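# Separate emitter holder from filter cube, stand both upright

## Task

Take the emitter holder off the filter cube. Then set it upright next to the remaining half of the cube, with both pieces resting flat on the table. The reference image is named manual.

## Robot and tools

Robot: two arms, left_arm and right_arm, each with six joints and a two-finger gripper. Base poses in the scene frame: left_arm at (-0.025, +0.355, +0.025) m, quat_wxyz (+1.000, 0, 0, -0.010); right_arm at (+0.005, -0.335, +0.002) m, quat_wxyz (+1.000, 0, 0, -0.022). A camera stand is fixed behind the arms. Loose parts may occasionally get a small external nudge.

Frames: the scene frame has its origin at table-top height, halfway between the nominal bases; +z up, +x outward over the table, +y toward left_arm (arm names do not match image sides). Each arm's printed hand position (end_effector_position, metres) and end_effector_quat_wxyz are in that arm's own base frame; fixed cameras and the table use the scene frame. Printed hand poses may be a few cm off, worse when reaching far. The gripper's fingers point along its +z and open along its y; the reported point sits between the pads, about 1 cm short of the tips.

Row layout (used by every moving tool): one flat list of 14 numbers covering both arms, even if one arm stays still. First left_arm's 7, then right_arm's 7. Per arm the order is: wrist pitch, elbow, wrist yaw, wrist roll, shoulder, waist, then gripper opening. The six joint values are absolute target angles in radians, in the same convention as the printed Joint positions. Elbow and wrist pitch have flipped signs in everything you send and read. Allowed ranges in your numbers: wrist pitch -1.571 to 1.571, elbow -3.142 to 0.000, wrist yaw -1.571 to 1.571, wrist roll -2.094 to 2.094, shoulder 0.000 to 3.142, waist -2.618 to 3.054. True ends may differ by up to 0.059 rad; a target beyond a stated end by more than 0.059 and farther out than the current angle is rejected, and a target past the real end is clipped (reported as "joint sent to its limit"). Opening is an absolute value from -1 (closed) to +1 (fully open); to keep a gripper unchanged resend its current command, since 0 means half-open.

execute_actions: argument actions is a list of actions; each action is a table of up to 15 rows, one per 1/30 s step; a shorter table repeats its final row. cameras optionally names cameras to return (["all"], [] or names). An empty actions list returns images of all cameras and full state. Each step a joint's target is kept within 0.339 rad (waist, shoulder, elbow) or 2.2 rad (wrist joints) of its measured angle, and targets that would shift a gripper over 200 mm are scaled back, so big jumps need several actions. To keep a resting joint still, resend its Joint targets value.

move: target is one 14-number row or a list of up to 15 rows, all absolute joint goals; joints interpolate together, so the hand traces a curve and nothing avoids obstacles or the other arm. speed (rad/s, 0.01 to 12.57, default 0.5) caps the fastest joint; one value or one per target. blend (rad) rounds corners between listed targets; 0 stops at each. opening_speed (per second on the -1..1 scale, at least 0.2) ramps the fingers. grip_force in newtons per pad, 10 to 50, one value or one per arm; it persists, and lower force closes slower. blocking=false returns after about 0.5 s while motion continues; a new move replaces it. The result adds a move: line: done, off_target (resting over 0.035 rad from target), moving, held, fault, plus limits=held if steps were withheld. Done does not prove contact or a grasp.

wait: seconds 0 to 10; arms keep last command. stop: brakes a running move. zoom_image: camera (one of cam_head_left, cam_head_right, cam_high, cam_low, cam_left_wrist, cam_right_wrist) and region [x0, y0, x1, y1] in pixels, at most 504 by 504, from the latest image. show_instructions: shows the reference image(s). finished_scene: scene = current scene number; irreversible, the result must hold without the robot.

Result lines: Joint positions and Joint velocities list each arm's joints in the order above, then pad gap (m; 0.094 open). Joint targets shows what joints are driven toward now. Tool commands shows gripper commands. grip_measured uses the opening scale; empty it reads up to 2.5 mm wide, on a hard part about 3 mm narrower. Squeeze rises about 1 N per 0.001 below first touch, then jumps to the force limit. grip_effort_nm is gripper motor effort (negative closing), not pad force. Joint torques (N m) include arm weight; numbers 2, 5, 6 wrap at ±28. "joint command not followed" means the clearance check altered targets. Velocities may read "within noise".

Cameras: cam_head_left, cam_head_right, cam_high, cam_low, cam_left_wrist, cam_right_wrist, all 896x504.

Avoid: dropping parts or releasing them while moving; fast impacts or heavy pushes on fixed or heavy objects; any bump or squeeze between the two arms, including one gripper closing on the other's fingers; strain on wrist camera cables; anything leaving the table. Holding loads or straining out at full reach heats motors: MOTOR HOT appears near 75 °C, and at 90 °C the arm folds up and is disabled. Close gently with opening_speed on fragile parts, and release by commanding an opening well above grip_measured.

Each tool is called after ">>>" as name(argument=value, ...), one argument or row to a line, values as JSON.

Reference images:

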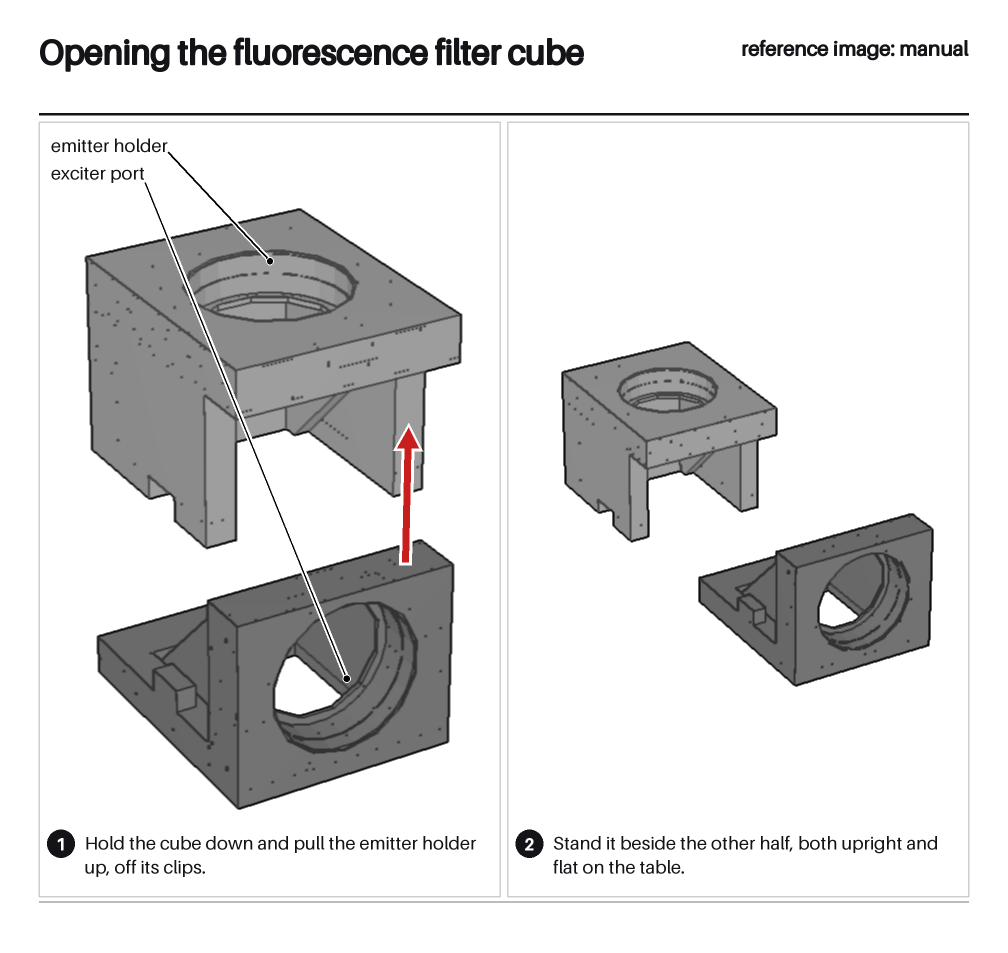

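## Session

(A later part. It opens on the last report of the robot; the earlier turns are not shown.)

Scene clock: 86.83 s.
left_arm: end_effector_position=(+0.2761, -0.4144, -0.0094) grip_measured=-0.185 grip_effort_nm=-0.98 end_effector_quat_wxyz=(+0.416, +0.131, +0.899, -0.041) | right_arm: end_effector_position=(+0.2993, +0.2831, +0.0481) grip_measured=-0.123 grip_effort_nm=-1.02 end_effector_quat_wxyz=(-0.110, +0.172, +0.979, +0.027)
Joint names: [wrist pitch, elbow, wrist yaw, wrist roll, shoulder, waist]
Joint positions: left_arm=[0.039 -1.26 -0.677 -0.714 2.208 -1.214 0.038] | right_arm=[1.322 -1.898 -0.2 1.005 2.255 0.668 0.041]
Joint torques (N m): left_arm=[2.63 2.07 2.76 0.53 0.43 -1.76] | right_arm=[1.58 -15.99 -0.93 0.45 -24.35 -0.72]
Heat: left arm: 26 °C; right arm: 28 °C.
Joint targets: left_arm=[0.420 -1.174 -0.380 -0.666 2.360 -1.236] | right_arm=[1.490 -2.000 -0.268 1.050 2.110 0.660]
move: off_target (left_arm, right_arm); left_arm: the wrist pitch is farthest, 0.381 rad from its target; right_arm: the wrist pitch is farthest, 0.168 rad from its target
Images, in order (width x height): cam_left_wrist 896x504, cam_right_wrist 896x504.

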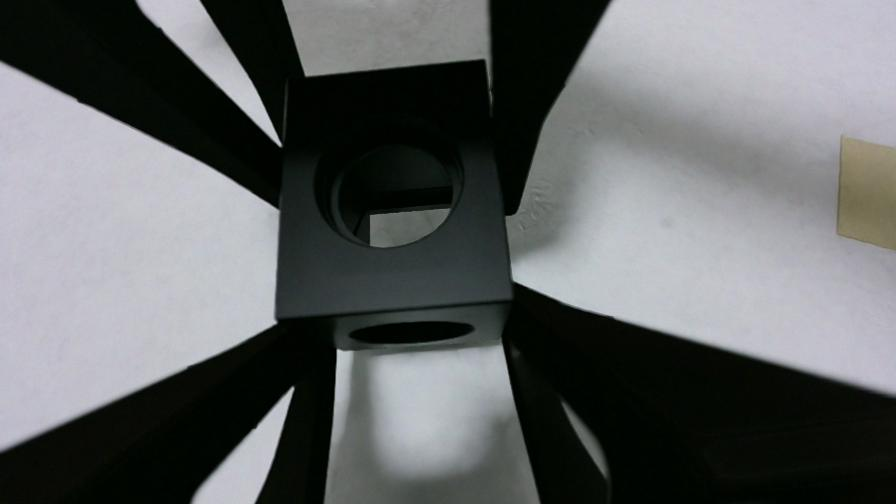

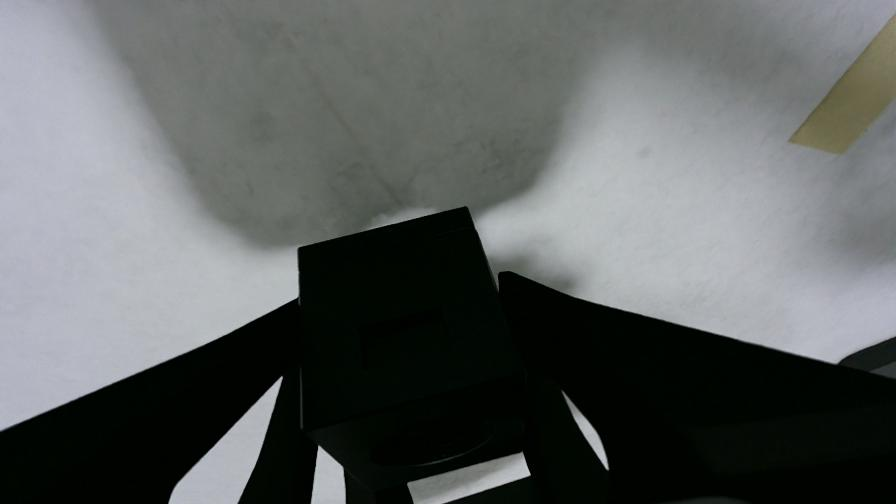

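>>> move(
  target=[-0.095, -1.174, -0.640, -0.666, 2.203, -1.236, -0.27, 1.252, -1.778, -0.268, 1.05, 2.220, 0.660, -0.27],
  speed=0.2,
  cameras=["cam_left_wrist", "cam_right_wrist"],
)

Scene clock: 92.43 s.
left_arm: end_effector_position=(+0.2728, -0.4191, -0.0099) grip_measured=-0.185 grip_effort_nm=-0.98 end_effector_quat_wxyz=(+0.432, +0.139, +0.888, -0.069) | right_arm: end_effector_position=(+0.2894, +0.2851, +0.0269) grip_measured=-0.124 grip_effort_nm=-1.02 end_effector_quat_wxyz=(-0.133, +0.184, +0.973, +0.040)
Joint names: [wrist pitch, elbow, wrist yaw, wrist roll, shoulder, waist]
Joint positions: left_arm=[-0.104 -1.19 -0.668 -0.672 2.199 -1.221 0.038] | right_arm=[1.234 -1.797 -0.253 1.024 2.252 0.664 0.041]
Joint torques (N m): left_arm=[-1.37 -2.99 -0.02 0.05 -9.61 -1.16] | right_arm=[0.12 -3.79 -0.35 0.25 -14.24 -0.42]
Heat: left arm: 28 °C; right arm: 28 °C.
Joint targets: left_arm=[-0.095 -1.174 -0.640 -0.666 2.203 -1.236] | right_arm=[1.252 -1.778 -0.268 1.050 2.220 0.660]
move: done
Images, in order (width x height): cam_left_wrist 896x504, cam_right_wrist 896x504.

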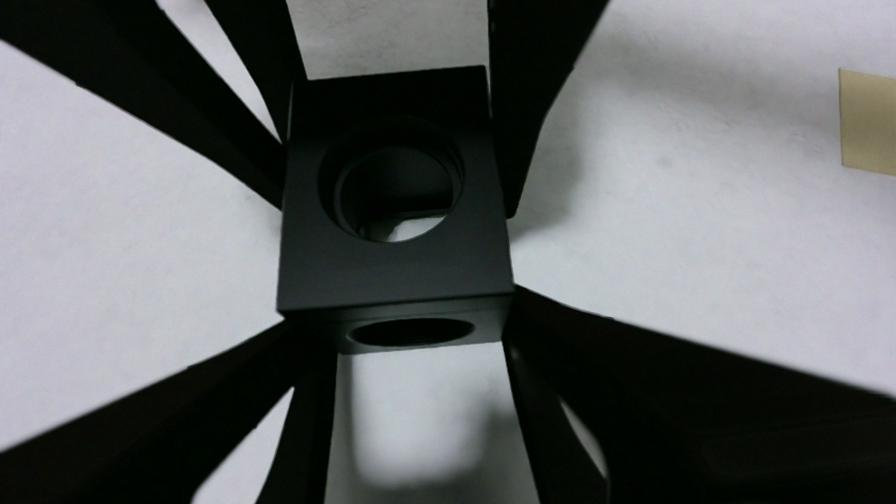

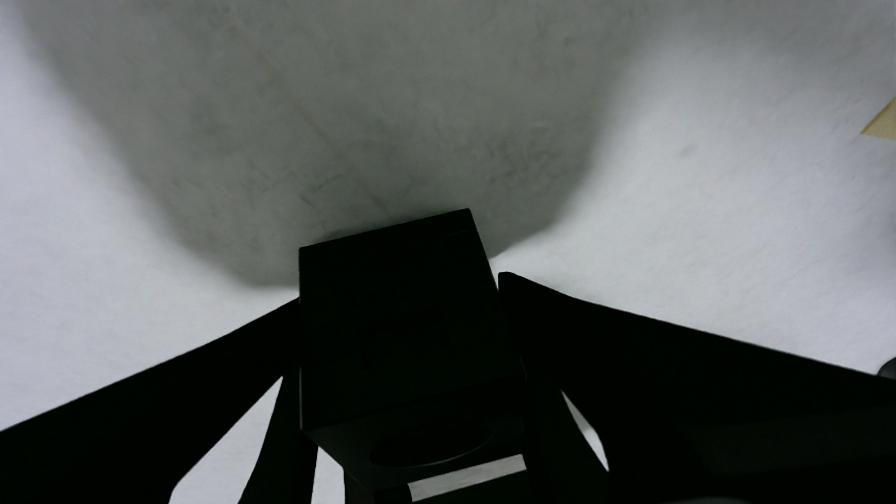

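>>> zoom_image(
  camera="cam_left_wrist",
  region=[260, 50, 540, 370],
)

>>> zoom_image(
  camera="cam_right_wrist",
  region=[280, 190, 560, 504],
)

Scaled by 1.575 from the camera's 896x504 image, which has a finer 1280x720 frame.

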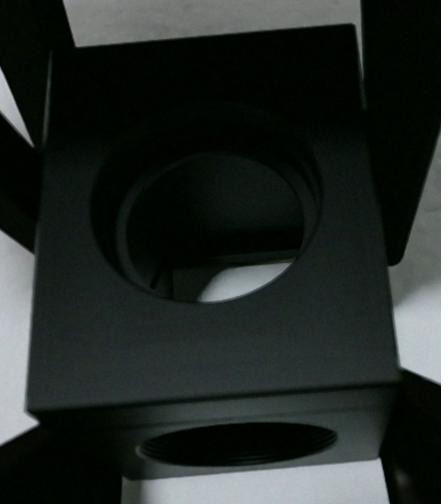

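Scaled by 1.605 from the camera's 896x504 image, which has a finer 1280x720 frame.

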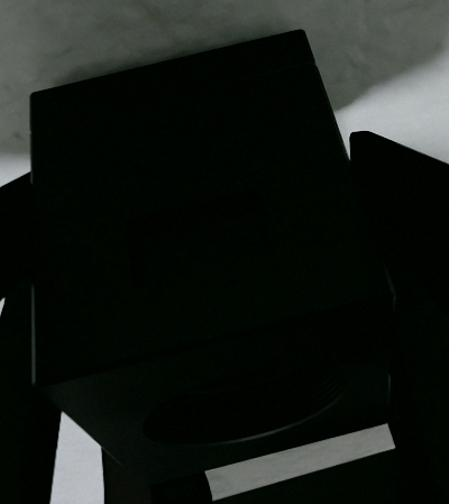

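>>> move(
  target=[
    [-0.095, -1.174, -0.640, -0.666, 2.203, -1.236, -0.27, 1.252, -1.778, -0.268, 1.05, 2.220, 0.660, 0.6],
    [-0.095, -1.174, -0.640, -0.666, 2.203, -1.236, -0.27, 1.41, -1.945, -0.275, 0.935, 2.268, 0.685, 0.6],
  ],
  speed=0.2,
  opening_speed=1.0,
  cameras=["cam_left_wrist", "cam_right_wrist"],
)

Scene clock: 98.03 s.
left_arm: end_effector_position=(+0.2728, -0.4192, -0.0097) grip_measured=-0.185 grip_effort_nm=-0.98 end_effector_quat_wxyz=(+0.432, +0.139, +0.888, -0.069) | right_arm: end_effector_position=(+0.2847, +0.2921, +0.0595) grip_measured=+0.597 grip_effort_nm=0.15 end_effector_quat_wxyz=(-0.143, +0.137, +0.979, +0.046)
Joint names: [wrist pitch, elbow, wrist yaw, wrist roll, shoulder, waist]
Joint positions: left_arm=[-0.104 -1.19 -0.669 -0.671 2.199 -1.221 0.038] | right_arm=[1.375 -1.923 -0.271 0.938 2.252 0.677 0.075]
Joint torques (N m): left_arm=[-1.35 -3.07 -0.01 0.02 -9.68 -1.14] | right_arm=[0.32 -7.8 -0.22 -0.04 -10.39 0.62]
Heat: left arm: 27 °C; right arm: 29 °C.
Joint targets: left_arm=[-0.095 -1.174 -0.640 -0.666 2.203 -1.236] | right_arm=[1.410 -1.945 -0.275 0.935 2.268 0.685]
move: done
Images, in order (width x height): cam_left_wrist 896x504, cam_right_wrist 896x504.

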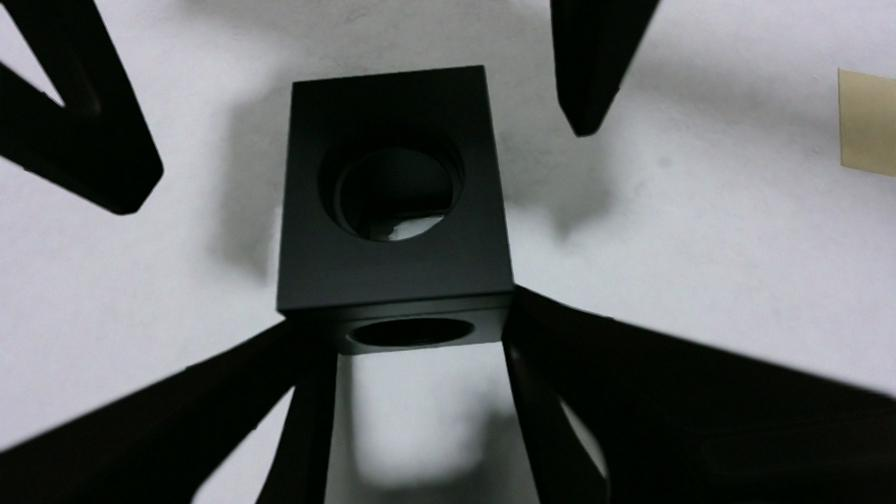

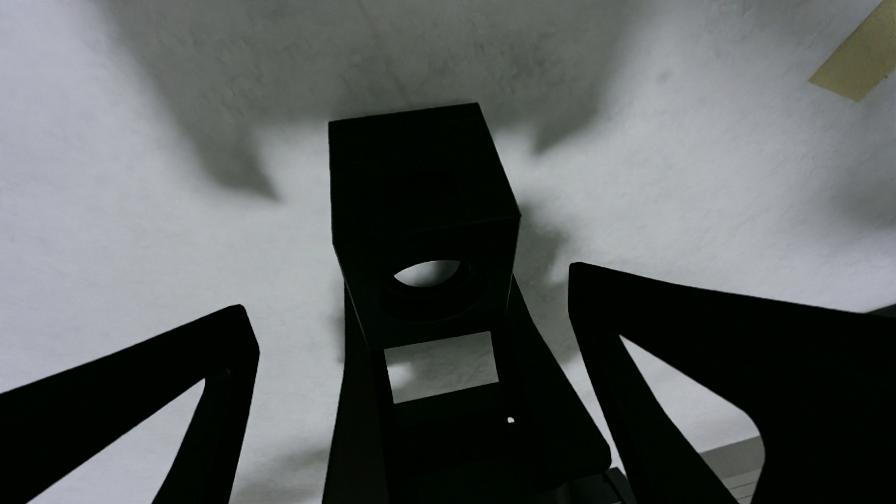

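>>> move(
  target=[-0.095, -1.174, -0.640, -0.666, 2.203, -1.236, -0.27, 1.408, -1.945, -0.262, 0.938, 2.325, 0.685, 0.6],
  speed=0.1,
  cameras=["cam_left_wrist", "cam_right_wrist"],
)

Scene clock: 100.33 s.
left_arm: end_effector_position=(+0.2728, -0.4192, -0.0097) grip_measured=-0.185 grip_effort_nm=-0.98 end_effector_quat_wxyz=(+0.432, +0.139, +0.888, -0.069) | right_arm: end_effector_position=(+0.2818, +0.2897, +0.0398) grip_measured=+0.597 grip_effort_nm=0.14 end_effector_quat_wxyz=(-0.160, +0.140, +0.977, +0.026)
Joint names: [wrist pitch, elbow, wrist yaw, wrist roll, shoulder, waist]
Joint positions: left_arm=[-0.104 -1.19 -0.669 -0.671 2.199 -1.221 0.038] | right_arm=[1.376 -1.923 -0.27 0.938 2.303 0.677 0.075]
Joint torques (N m): left_arm=[-1.34 -3.07 -0.01 0.04 -9.68 -1.14] | right_arm=[0.37 -7.72 -0.08 0 -10.21 0.57]
Heat: left arm: 27 °C; right arm: 29 °C.
Joint targets: left_arm=[-0.095 -1.174 -0.640 -0.666 2.203 -1.236] | right_arm=[1.408 -1.945 -0.262 0.938 2.325 0.685]
move: done
Images, in order (width x height): cam_left_wrist 896x504, cam_right_wrist 896x504.

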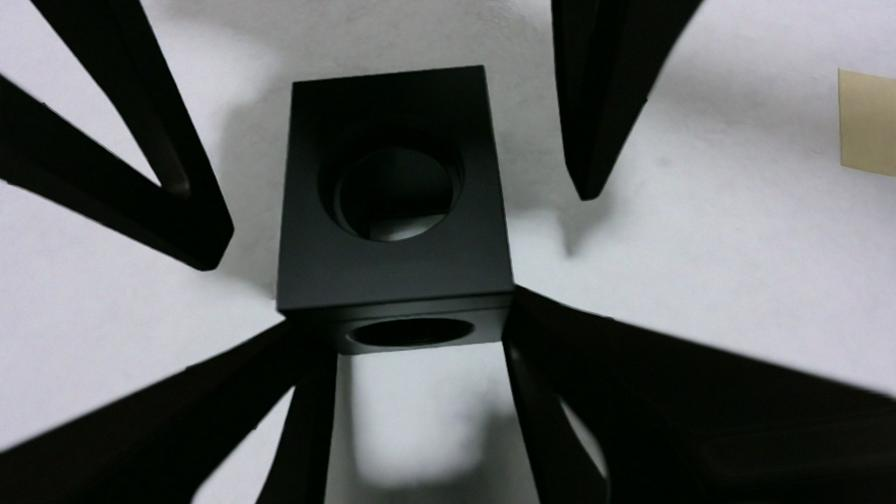

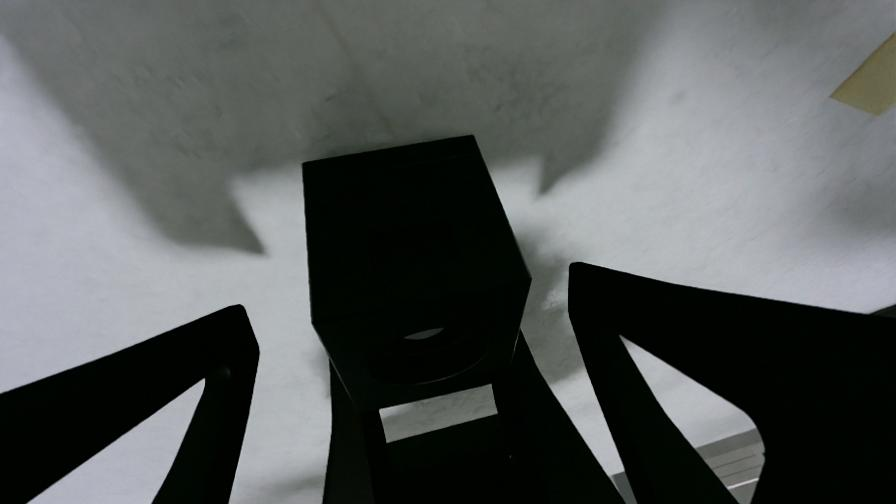

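>>> move(
  target=[
    [-0.095, -1.174, -0.640, -0.666, 2.203, -1.236, -0.27, 1.408, -1.945, -0.255, 0.896, 2.340, 0.685, 0.6],
    [-0.095, -1.174, -0.640, -0.666, 2.203, -1.236, -0.27, 1.408, -1.945, -0.255, 0.896, 2.340, 0.685, -0.27],
  ],
  speed=0.1,
  opening_speed=0.5,
  cameras=["cam_left_wrist", "cam_right_wrist"],
)

Scene clock: 104.07 s.
left_arm: end_effector_position=(+0.2729, -0.4193, -0.0096) grip_measured=-0.185 grip_effort_nm=-0.98 end_effector_quat_wxyz=(+0.432, +0.138, +0.888, -0.070) | right_arm: end_effector_position=(+0.2810, +0.2868, +0.0345) grip_measured=-0.125 grip_effort_nm=-1.01 end_effector_quat_wxyz=(-0.163, +0.123, +0.979, +0.020)
Joint names: [wrist pitch, elbow, wrist yaw, wrist roll, shoulder, waist]
Joint positions: left_arm=[-0.105 -1.19 -0.669 -0.673 2.199 -1.221 0.038] | right_arm=[1.381 -1.923 -0.26 0.9 2.317 0.677 0.041]
Joint torques (N m): left_arm=[-1.35 -3.02 -0.04 0.05 -9.63 -1.17] | right_arm=[0.36 -7.68 -0.11 -0.05 -10.11 0.55]
Heat: left arm: 27 °C; right arm: 29 °C.
Joint targets: left_arm=[-0.095 -1.174 -0.640 -0.666 2.203 -1.236] | right_arm=[1.408 -1.945 -0.255 0.896 2.340 0.685]
move: done
Images, in order (width x height): cam_left_wrist 896x504, cam_right_wrist 896x504.

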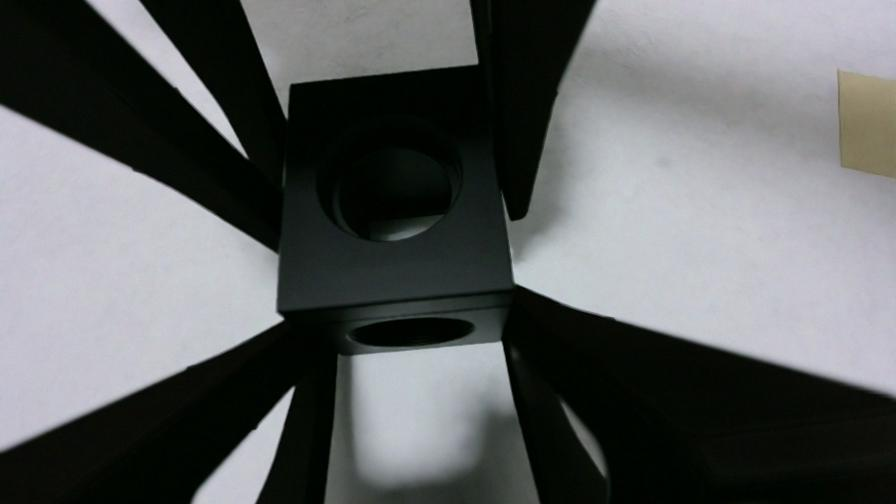

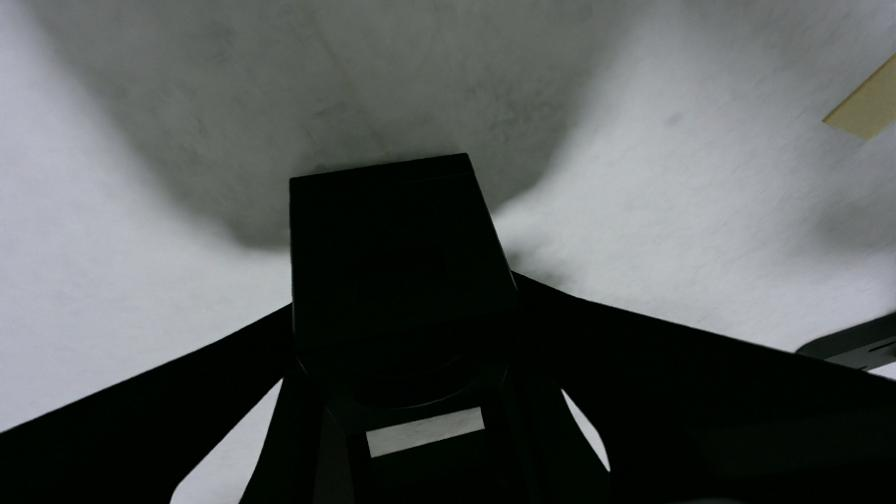

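>>> move(
  target=[0.20, -1.174, -0.50, -0.666, 2.300, -1.236, -0.27, 1.44, -2.04, -0.255, 0.896, 2.230, 0.685, -0.27],
  speed=0.15,
  cameras=["cam_left_wrist", "cam_right_wrist"],
)

Scene clock: 107.03 s.
left_arm: end_effector_position=(+0.2764, -0.4098, -0.0103) grip_measured=-0.185 grip_effort_nm=-0.98 end_effector_quat_wxyz=(+0.426, +0.135, +0.894, -0.042) | right_arm: end_effector_position=(+0.2874, +0.2952, +0.0432) grip_measured=-0.125 grip_effort_nm=-1.02 end_effector_quat_wxyz=(-0.147, +0.114, +0.982, +0.030)
Joint names: [wrist pitch, elbow, wrist yaw, wrist roll, shoulder, waist]
Joint positions: left_arm=[-0.019 -1.217 -0.689 -0.69 2.199 -1.214 0.038] | right_arm=[1.385 -1.966 -0.253 0.897 2.317 0.686 0.041]
Joint torques (N m): left_arm=[0.88 -1.13 1.64 0.25 -3 -1.77] | right_arm=[0.56 -13.07 -0.18 -0.04 -19.55 -0.2]
Heat: left arm: 26 °C; right arm: 29 °C.
Joint targets: left_arm=[0.200 -1.174 -0.500 -0.666 2.300 -1.236] | right_arm=[1.440 -2.040 -0.255 0.896 2.230 0.685]
move: off_target (left_arm, right_arm); left_arm: the wrist pitch is farthest, 0.219 rad from its target; right_arm: the shoulder is farthest, 0.087 rad from its target
Images, in order (width x height): cam_left_wrist 896x504, cam_right_wrist 896x504.

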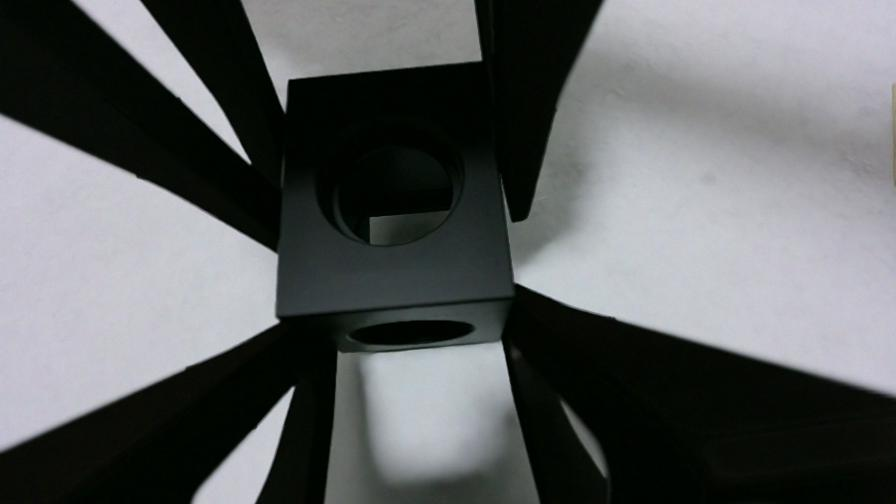

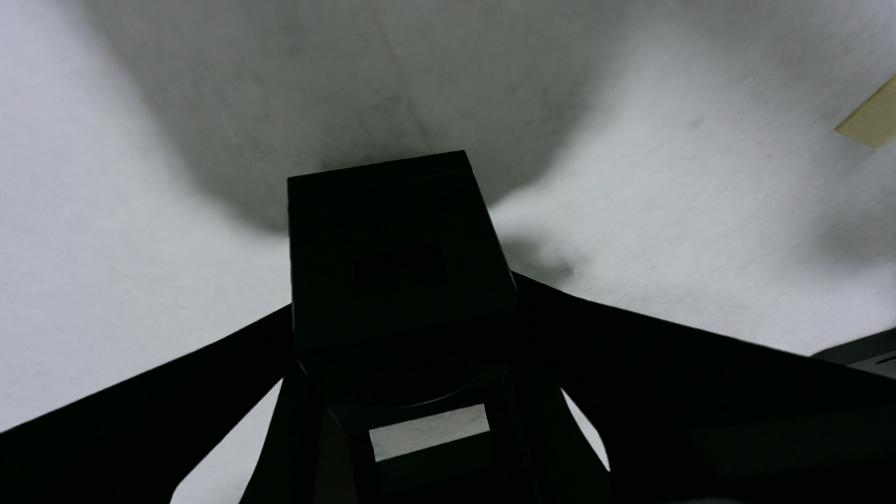

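>>> move(
  target=[0.42, -1.174, -0.36, -0.666, 2.350, -1.236, -0.27, 1.44, -2.10, -0.255, 0.896, 2.160, 0.685, -0.27],
  speed=0.15,
  cameras=["cam_left_wrist", "cam_right_wrist"],
)

Scene clock: 109.20 s.
left_arm: end_effector_position=(+0.2788, -0.4012, -0.0128) grip_measured=-0.185 grip_effort_nm=-0.98 end_effector_quat_wxyz=(+0.411, +0.132, +0.902, -0.018) | right_arm: end_effector_position=(+0.2926, +0.3006, +0.0490) grip_measured=-0.125 grip_effort_nm=-1.02 end_effector_quat_wxyz=(-0.135, +0.105, +0.984, +0.039)
Joint names: [wrist pitch, elbow, wrist yaw, wrist roll, shoulder, waist]
Joint positions: left_arm=[0.08 -1.252 -0.689 -0.714 2.203 -1.203 0.038] | right_arm=[1.384 -1.994 -0.247 0.887 2.317 0.691 0.041]
Joint torques (N m): left_arm=[2.26 1.51 3.08 0.54 0.13 -2.65] | right_arm=[0.54 -16.25 -0.25 0.09 -25.74 -0.57]
Heat: left arm: 27 °C; right arm: 29 °C.
Joint targets: left_arm=[0.420 -1.174 -0.360 -0.666 2.350 -1.236] | right_arm=[1.440 -2.100 -0.255 0.896 2.160 0.685]
move: off_target (left_arm, right_arm); left_arm: the wrist pitch is farthest, 0.340 rad from its target; right_arm: the shoulder is farthest, 0.157 rad from its target
Images, in order (width x height): cam_left_wrist 896x504, cam_right_wrist 896x504.

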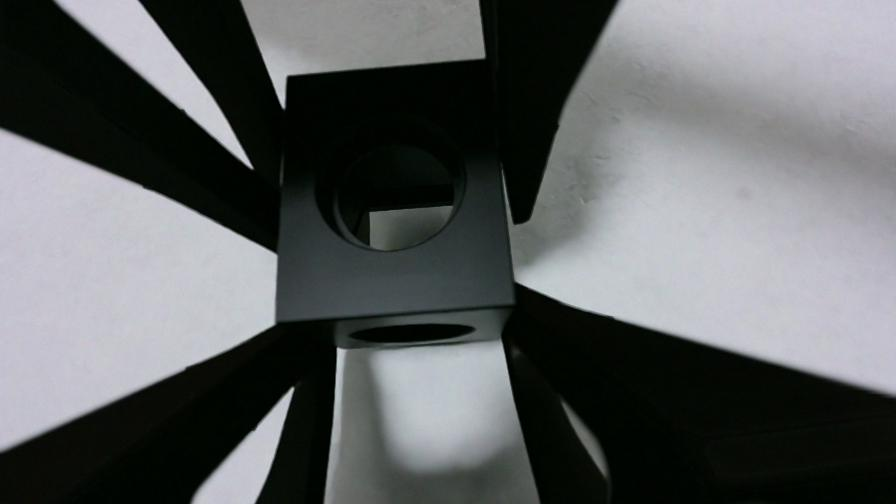

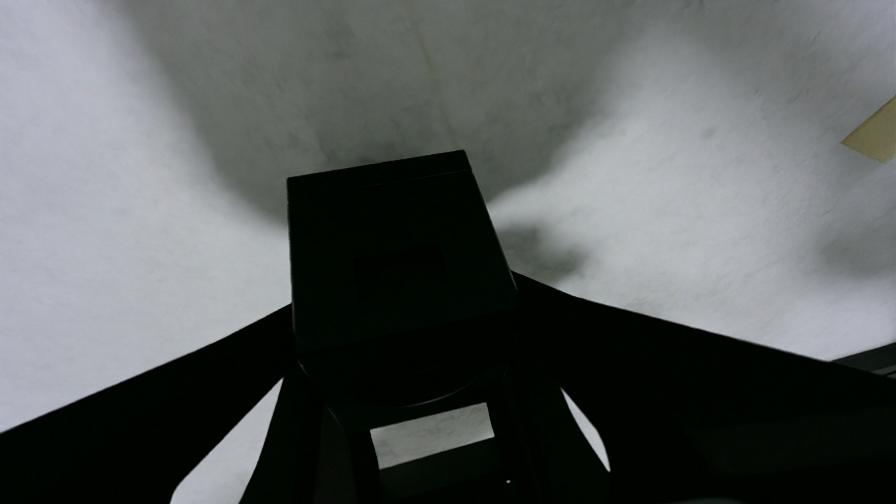

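>>> move(
  target=[-0.095, -1.174, -0.640, -0.666, 2.203, -1.220, -0.27, 1.408, -1.945, -0.255, 0.896, 2.340, 0.685, -0.27],
  speed=0.25,
  cameras=["cam_left_wrist", "cam_right_wrist"],
)

Scene clock: 114.80 s.
left_arm: end_effector_position=(+0.2815, -0.4131, -0.0097) grip_measured=-0.185 grip_effort_nm=-0.98 end_effector_quat_wxyz=(+0.437, +0.126, +0.888, -0.062) | right_arm: end_effector_position=(+0.2877, +0.2951, +0.0372) grip_measured=-0.126 grip_effort_nm=-1.02 end_effector_quat_wxyz=(-0.143, +0.114, +0.983, +0.026)
Joint names: [wrist pitch, elbow, wrist yaw, wrist roll, shoulder, waist]
Joint positions: left_arm=[-0.107 -1.191 -0.684 -0.678 2.203 -1.205 0.038] | right_arm=[1.367 -1.953 -0.242 0.901 2.322 0.691 0.041]
Joint torques (N m): left_arm=[-1.28 -3.03 0.12 0.13 -10.02 -1.16] | right_arm=[0.44 -4.82 -0.31 -0.06 -10.63 -0.58]
Heat: left arm: 28 °C; right arm: 31 °C.
Joint targets: left_arm=[-0.095 -1.174 -0.640 -0.666 2.203 -1.220] | right_arm=[1.408 -1.945 -0.255 0.896 2.340 0.685]
move: off_target (left_arm, right_arm); left_arm: the wrist yaw is farthest, 0.044 rad from its target; right_arm: the wrist pitch is farthest, 0.041 rad from its target
Images, in order (width x height): cam_left_wrist 896x504, cam_right_wrist 896x504.

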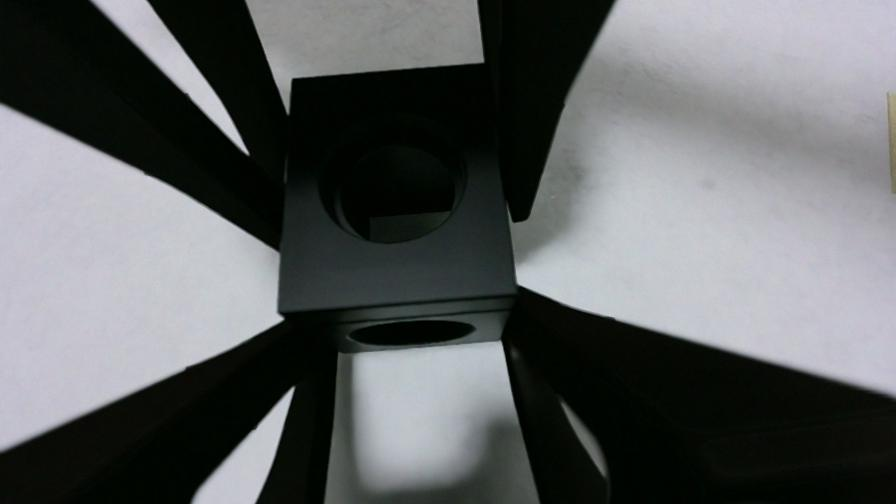

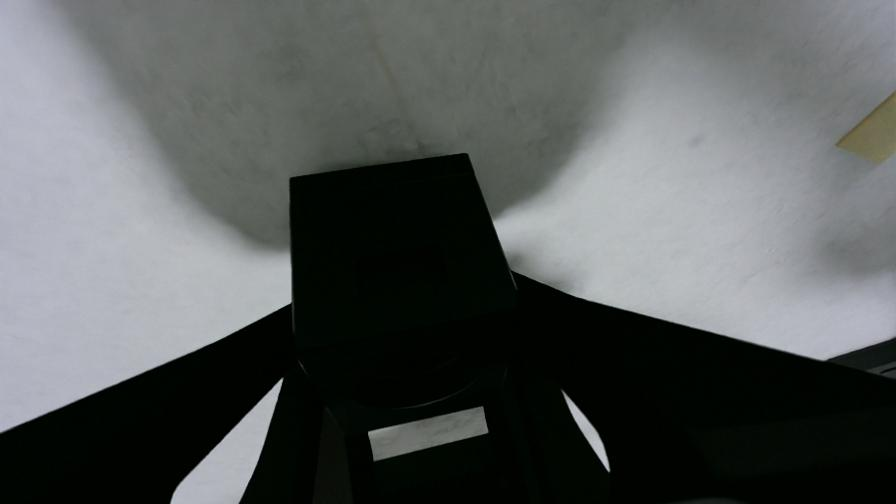

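>>> move(
  target=[
    [-0.095, -1.174, -0.640, -0.666, 2.203, -1.220, 0.5, 1.408, -1.945, -0.255, 0.896, 2.340, 0.685, -0.27],
    [-0.316, -1.087, -0.727, -0.592, 2.222, -1.229, 0.5, 1.408, -1.945, -0.255, 0.896, 2.340, 0.685, -0.27],
  ],
  speed=0.2,
  opening_speed=1.0,
  cameras=["cam_left_wrist", "cam_right_wrist"],
)

Scene clock: 119.97 s.
left_arm: end_effector_position=(+0.2770, -0.4130, -0.0094) grip_measured=+0.498 grip_effort_nm=0.13 end_effector_quat_wxyz=(+0.471, +0.143, +0.867, -0.078) | right_arm: end_effector_position=(+0.2871, +0.2952, +0.0374) grip_measured=-0.126 grip_effort_nm=-1.02 end_effector_quat_wxyz=(-0.145, +0.113, +0.983, +0.026)
Joint names: [wrist pitch, elbow, wrist yaw, wrist roll, shoulder, waist]
Joint positions: left_arm=[-0.303 -1.097 -0.714 -0.596 2.203 -1.222 0.07] | right_arm=[1.369 -1.953 -0.244 0.898 2.322 0.691 0.041]
Joint torques (N m): left_arm=[-1.68 -3.25 -0.41 0.01 -8.35 -0.59] | right_arm=[0.41 -4.9 -0.28 -0.03 -10.67 -0.5]
Heat: left arm: 27 °C; right arm: 30 °C.
Joint targets: left_arm=[-0.316 -1.087 -0.727 -0.592 2.222 -1.229] | right_arm=[1.408 -1.945 -0.255 0.896 2.340 0.685]
move: off_target (right_arm); right_arm: the wrist pitch is farthest, 0.039 rad from its target
Images, in order (width x height): cam_left_wrist 896x504, cam_right_wrist 896x504.

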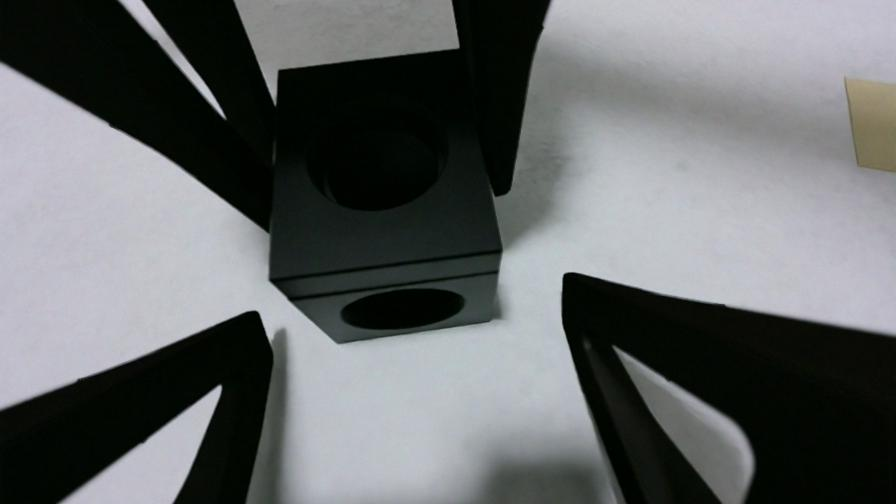

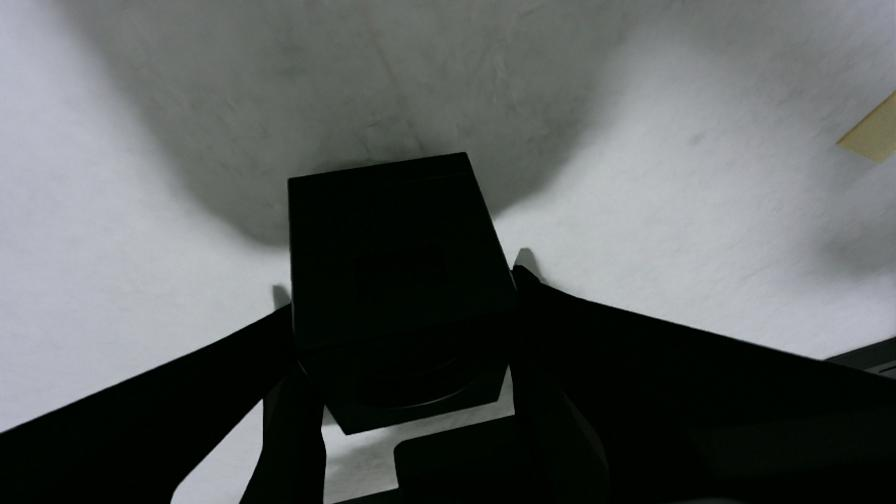

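>>> move(
  target=[-0.316, -1.087, -0.735, -0.592, 2.228, -1.229, -0.27, 1.408, -1.945, -0.255, 0.896, 2.340, 0.685, -0.27],
  speed=0.2,
  opening_speed=0.6,
  cameras=["cam_left_wrist", "cam_right_wrist"],
)

Scene clock: 122.23 s.
left_arm: end_effector_position=(+0.2779, -0.4119, -0.0086) grip_measured=-0.194 grip_effort_nm=-0.95 end_effector_quat_wxyz=(+0.474, +0.142, +0.866, -0.074) | right_arm: end_effector_position=(+0.2871, +0.2952, +0.0374) grip_measured=-0.126 grip_effort_nm=-1.02 end_effector_quat_wxyz=(-0.145, +0.112, +0.983, +0.026)
Joint names: [wrist pitch, elbow, wrist yaw, wrist roll, shoulder, waist]
Joint positions: left_arm=[-0.303 -1.097 -0.722 -0.595 2.203 -1.222 0.038] | right_arm=[1.369 -1.953 -0.244 0.898 2.322 0.691 0.041]
Joint torques (N m): left_arm=[-1.69 -3.26 -0.41 0.02 -7.94 -0.53] | right_arm=[0.41 -4.89 -0.29 -0.02 -10.67 -0.49]
Heat: left arm: 27 °C; right arm: 30 °C.
Joint targets: left_arm=[-0.316 -1.087 -0.735 -0.592 2.228 -1.229] | right_arm=[1.408 -1.945 -0.255 0.896 2.340 0.685]
move: off_target (right_arm); right_arm: the wrist pitch is farthest, 0.039 rad from its target
Images, in order (width x height): cam_left_wrist 896x504, cam_right_wrist 896x504.

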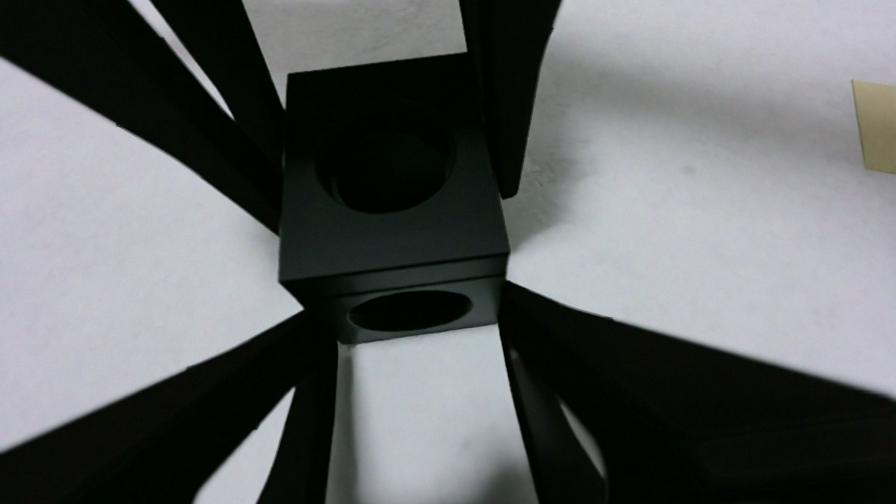

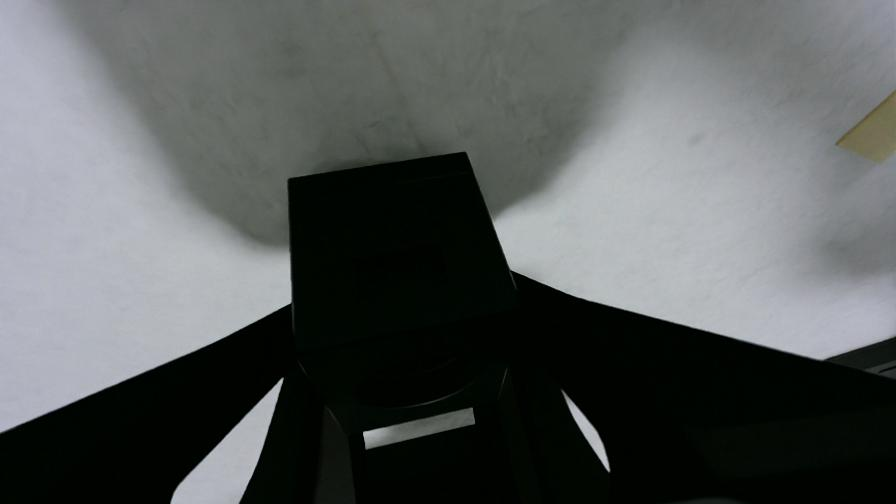

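>>> move(
  target=[
    [-0.136, -1.048, -0.63, -0.592, 2.286, -1.229, -0.27, 1.425, -1.976, -0.255, 0.896, 2.286, 0.685, -0.27],
    [0.044, -1.009, -0.525, -0.592, 2.345, -1.229, -0.27, 1.440, -2.007, -0.255, 0.896, 2.232, 0.685, -0.27],
  ],
  speed=0.15,
  blend=[0.05, 0],
  cameras=["cam_left_wrist", "cam_right_wrist"],
)

Scene clock: 125.60 s.
left_arm: end_effector_position=(+0.2737, -0.4058, -0.0193) grip_measured=-0.195 grip_effort_nm=-0.98 end_effector_quat_wxyz=(+0.461, +0.150, +0.872, -0.065) | right_arm: end_effector_position=(+0.2883, +0.2946, +0.0388) grip_measured=-0.127 grip_effort_nm=-1.02 end_effector_quat_wxyz=(-0.142, +0.112, +0.983, +0.024)
Joint names: [wrist pitch, elbow, wrist yaw, wrist roll, shoulder, waist]
Joint positions: left_arm=[-0.283 -1.084 -0.709 -0.601 2.21 -1.222 0.038] | right_arm=[1.374 -1.96 -0.237 0.898 2.322 0.691 0.041]
Joint torques (N m): left_arm=[1.88 1.76 1.6 0.11 -0.23 -0.55] | right_arm=[0.69 -10.32 -0.34 -0.04 -19.88 -0.57]
Heat: left arm: 27 °C; right arm: 30 °C.
Joint targets: left_arm=[0.044 -1.009 -0.525 -0.592 2.345 -1.229] | right_arm=[1.440 -2.007 -0.255 0.896 2.232 0.685]
move: off_target (left_arm, right_arm); left_arm: the wrist pitch is farthest, 0.327 rad from its target; right_arm: the shoulder is farthest, 0.090 rad from its target
Images, in order (width x height): cam_left_wrist 896x504, cam_right_wrist 896x504.

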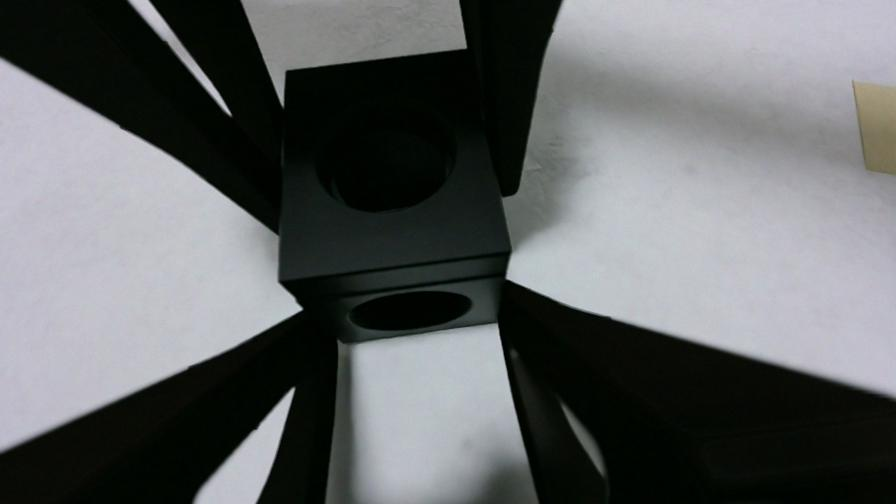

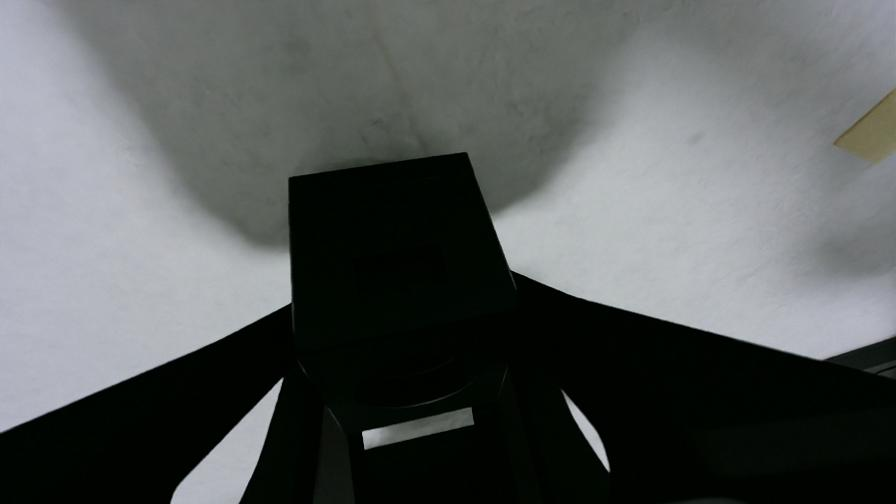

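>>> move(
  target=[0.26, -0.962, -0.42, -0.592, 2.405, -1.229, -0.27, 1.46, -2.052, -0.255, 0.896, 2.168, 0.685, -0.27],
  speed=0.15,
  cameras=["cam_left_wrist", "cam_right_wrist"],
)

Scene clock: 127.80 s.
left_arm: end_effector_position=(+0.2720, -0.4037, -0.0248) grip_measured=-0.195 grip_effort_nm=-0.98 end_effector_quat_wxyz=(+0.454, +0.148, +0.876, -0.064) | right_arm: end_effector_position=(+0.2976, +0.3039, +0.1095) grip_measured=-0.127 grip_effort_nm=-1.02 end_effector_quat_wxyz=(-0.090, +0.103, +0.987, +0.084)
Joint names: [wrist pitch, elbow, wrist yaw, wrist roll, shoulder, waist]
Joint positions: left_arm=[-0.269 -1.084 -0.703 -0.619 2.216 -1.222 0.038] | right_arm=[1.423 -2.037 -0.247 0.897 2.192 0.69 0.041]
Joint torques (N m): left_arm=[2.89 3.52 2.02 0.22 0.8 -0.42] | right_arm=[0.1 -7.32 -0.25 -0.02 -13.34 -0.49]
Heat: left arm: 28 °C; right arm: 31 °C.
Joint targets: left_arm=[0.151 -0.987 -0.478 -0.597 2.366 -1.228] | right_arm=[1.460 -2.052 -0.255 0.896 2.168 0.685]
move: off_target (left_arm, right_arm); left_arm: the wrist pitch is farthest, 0.529 rad from its target; right_arm: the wrist pitch is farthest, 0.037 rad from its target
Images, in order (width x height): cam_left_wrist 896x504, cam_right_wrist 896x504.

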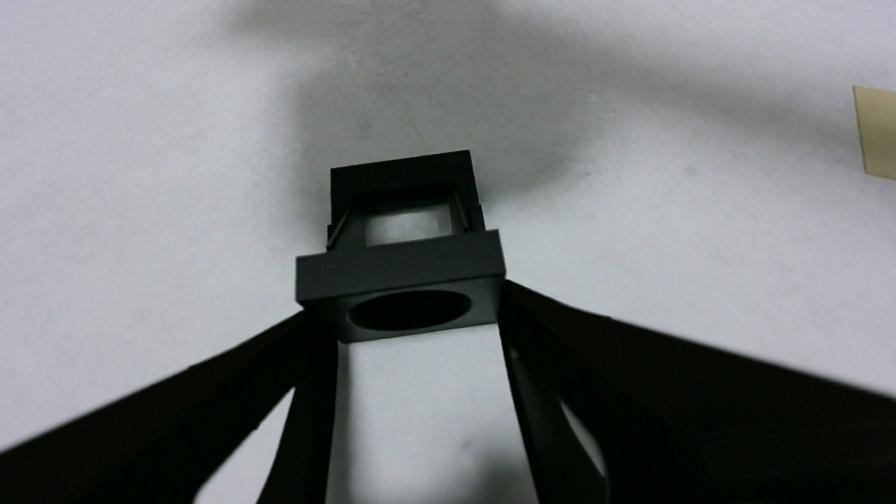

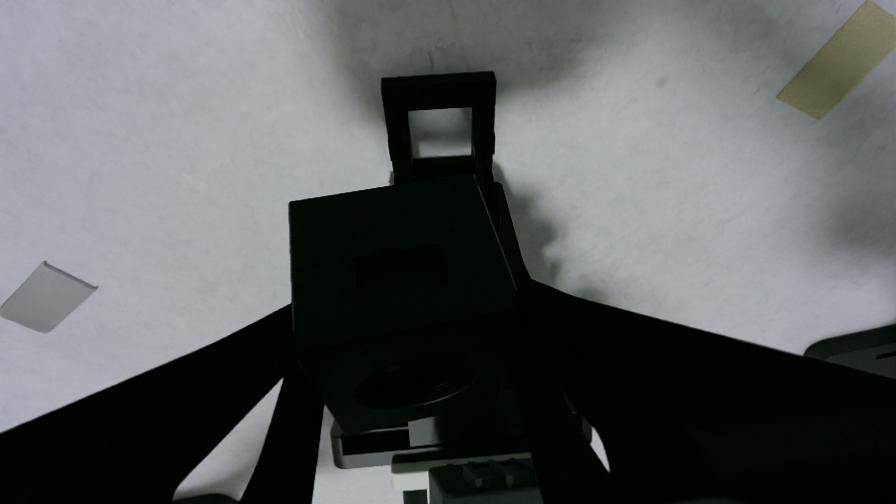

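>>> move(
  target=[
    [-0.290, -1.080, -0.72, -0.592, 2.235, -1.225, -0.27, 1.460, -2.052, -0.255, 0.896, 2.168, 0.685, -0.27],
    [-0.290, -1.080, -0.72, -0.592, 2.235, -1.225, 0.5, 1.460, -2.052, -0.255, 0.896, 2.168, 0.685, -0.27],
  ],
  speed=0.3,
  opening_speed=0.8,
  cameras=["cam_left_wrist", "cam_high"],
)

Scene clock: 132.67 s.
left_arm: end_effector_position=(+0.2788, -0.4090, -0.0104) grip_measured=+0.498 grip_effort_nm=0.14 end_effector_quat_wxyz=(+0.478, +0.136, +0.864, -0.072) | right_arm: end_effector_position=(+0.2976, +0.3039, +0.1095) grip_measured=-0.127 grip_effort_nm=-1.02 end_effector_quat_wxyz=(-0.090, +0.103, +0.987, +0.083)
Joint names: [wrist pitch, elbow, wrist yaw, wrist roll, shoulder, waist]
Joint positions: left_arm=[-0.322 -1.087 -0.736 -0.599 2.209 -1.222 0.07] | right_arm=[1.423 -2.037 -0.247 0.897 2.192 0.69 0.041]
Joint torques (N m): left_arm=[-1.21 -3.38 -0.14 0.05 -7.79 -0.21] | right_arm=[0.11 -7.35 -0.26 -0.02 -13.55 -0.44]
Heat: left arm: 29 °C; right arm: 31 °C.
Joint targets: left_arm=[-0.290 -1.080 -0.720 -0.592 2.235 -1.225] | right_arm=[1.460 -2.052 -0.255 0.896 2.168 0.685]
move: off_target (right_arm); right_arm: the wrist pitch is farthest, 0.037 rad from its target
Images, in order (width x height): cam_high 896x504, cam_left_wrist 896x504.

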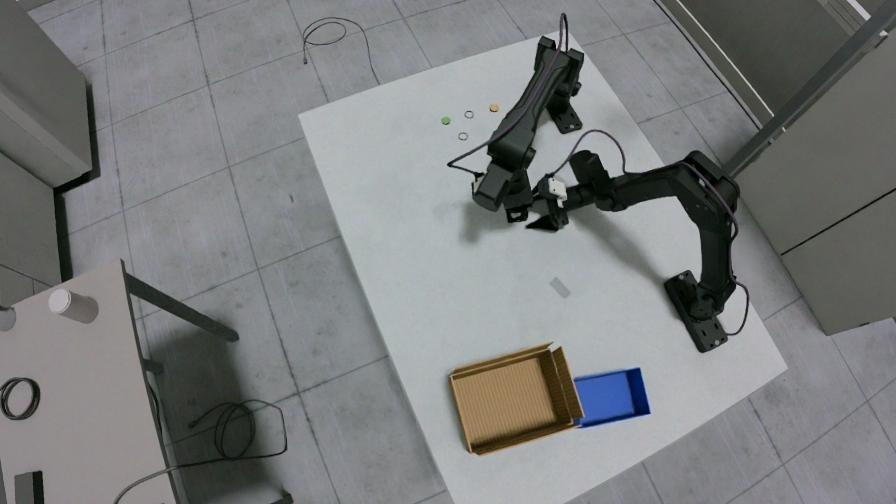

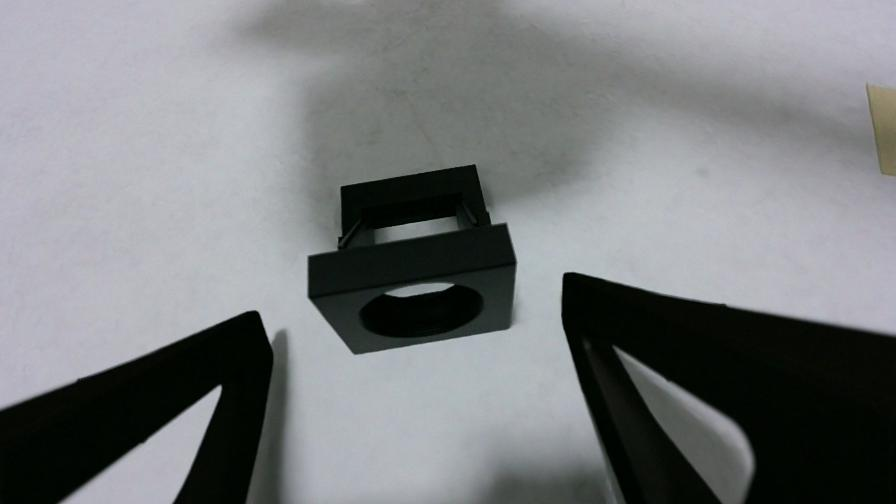

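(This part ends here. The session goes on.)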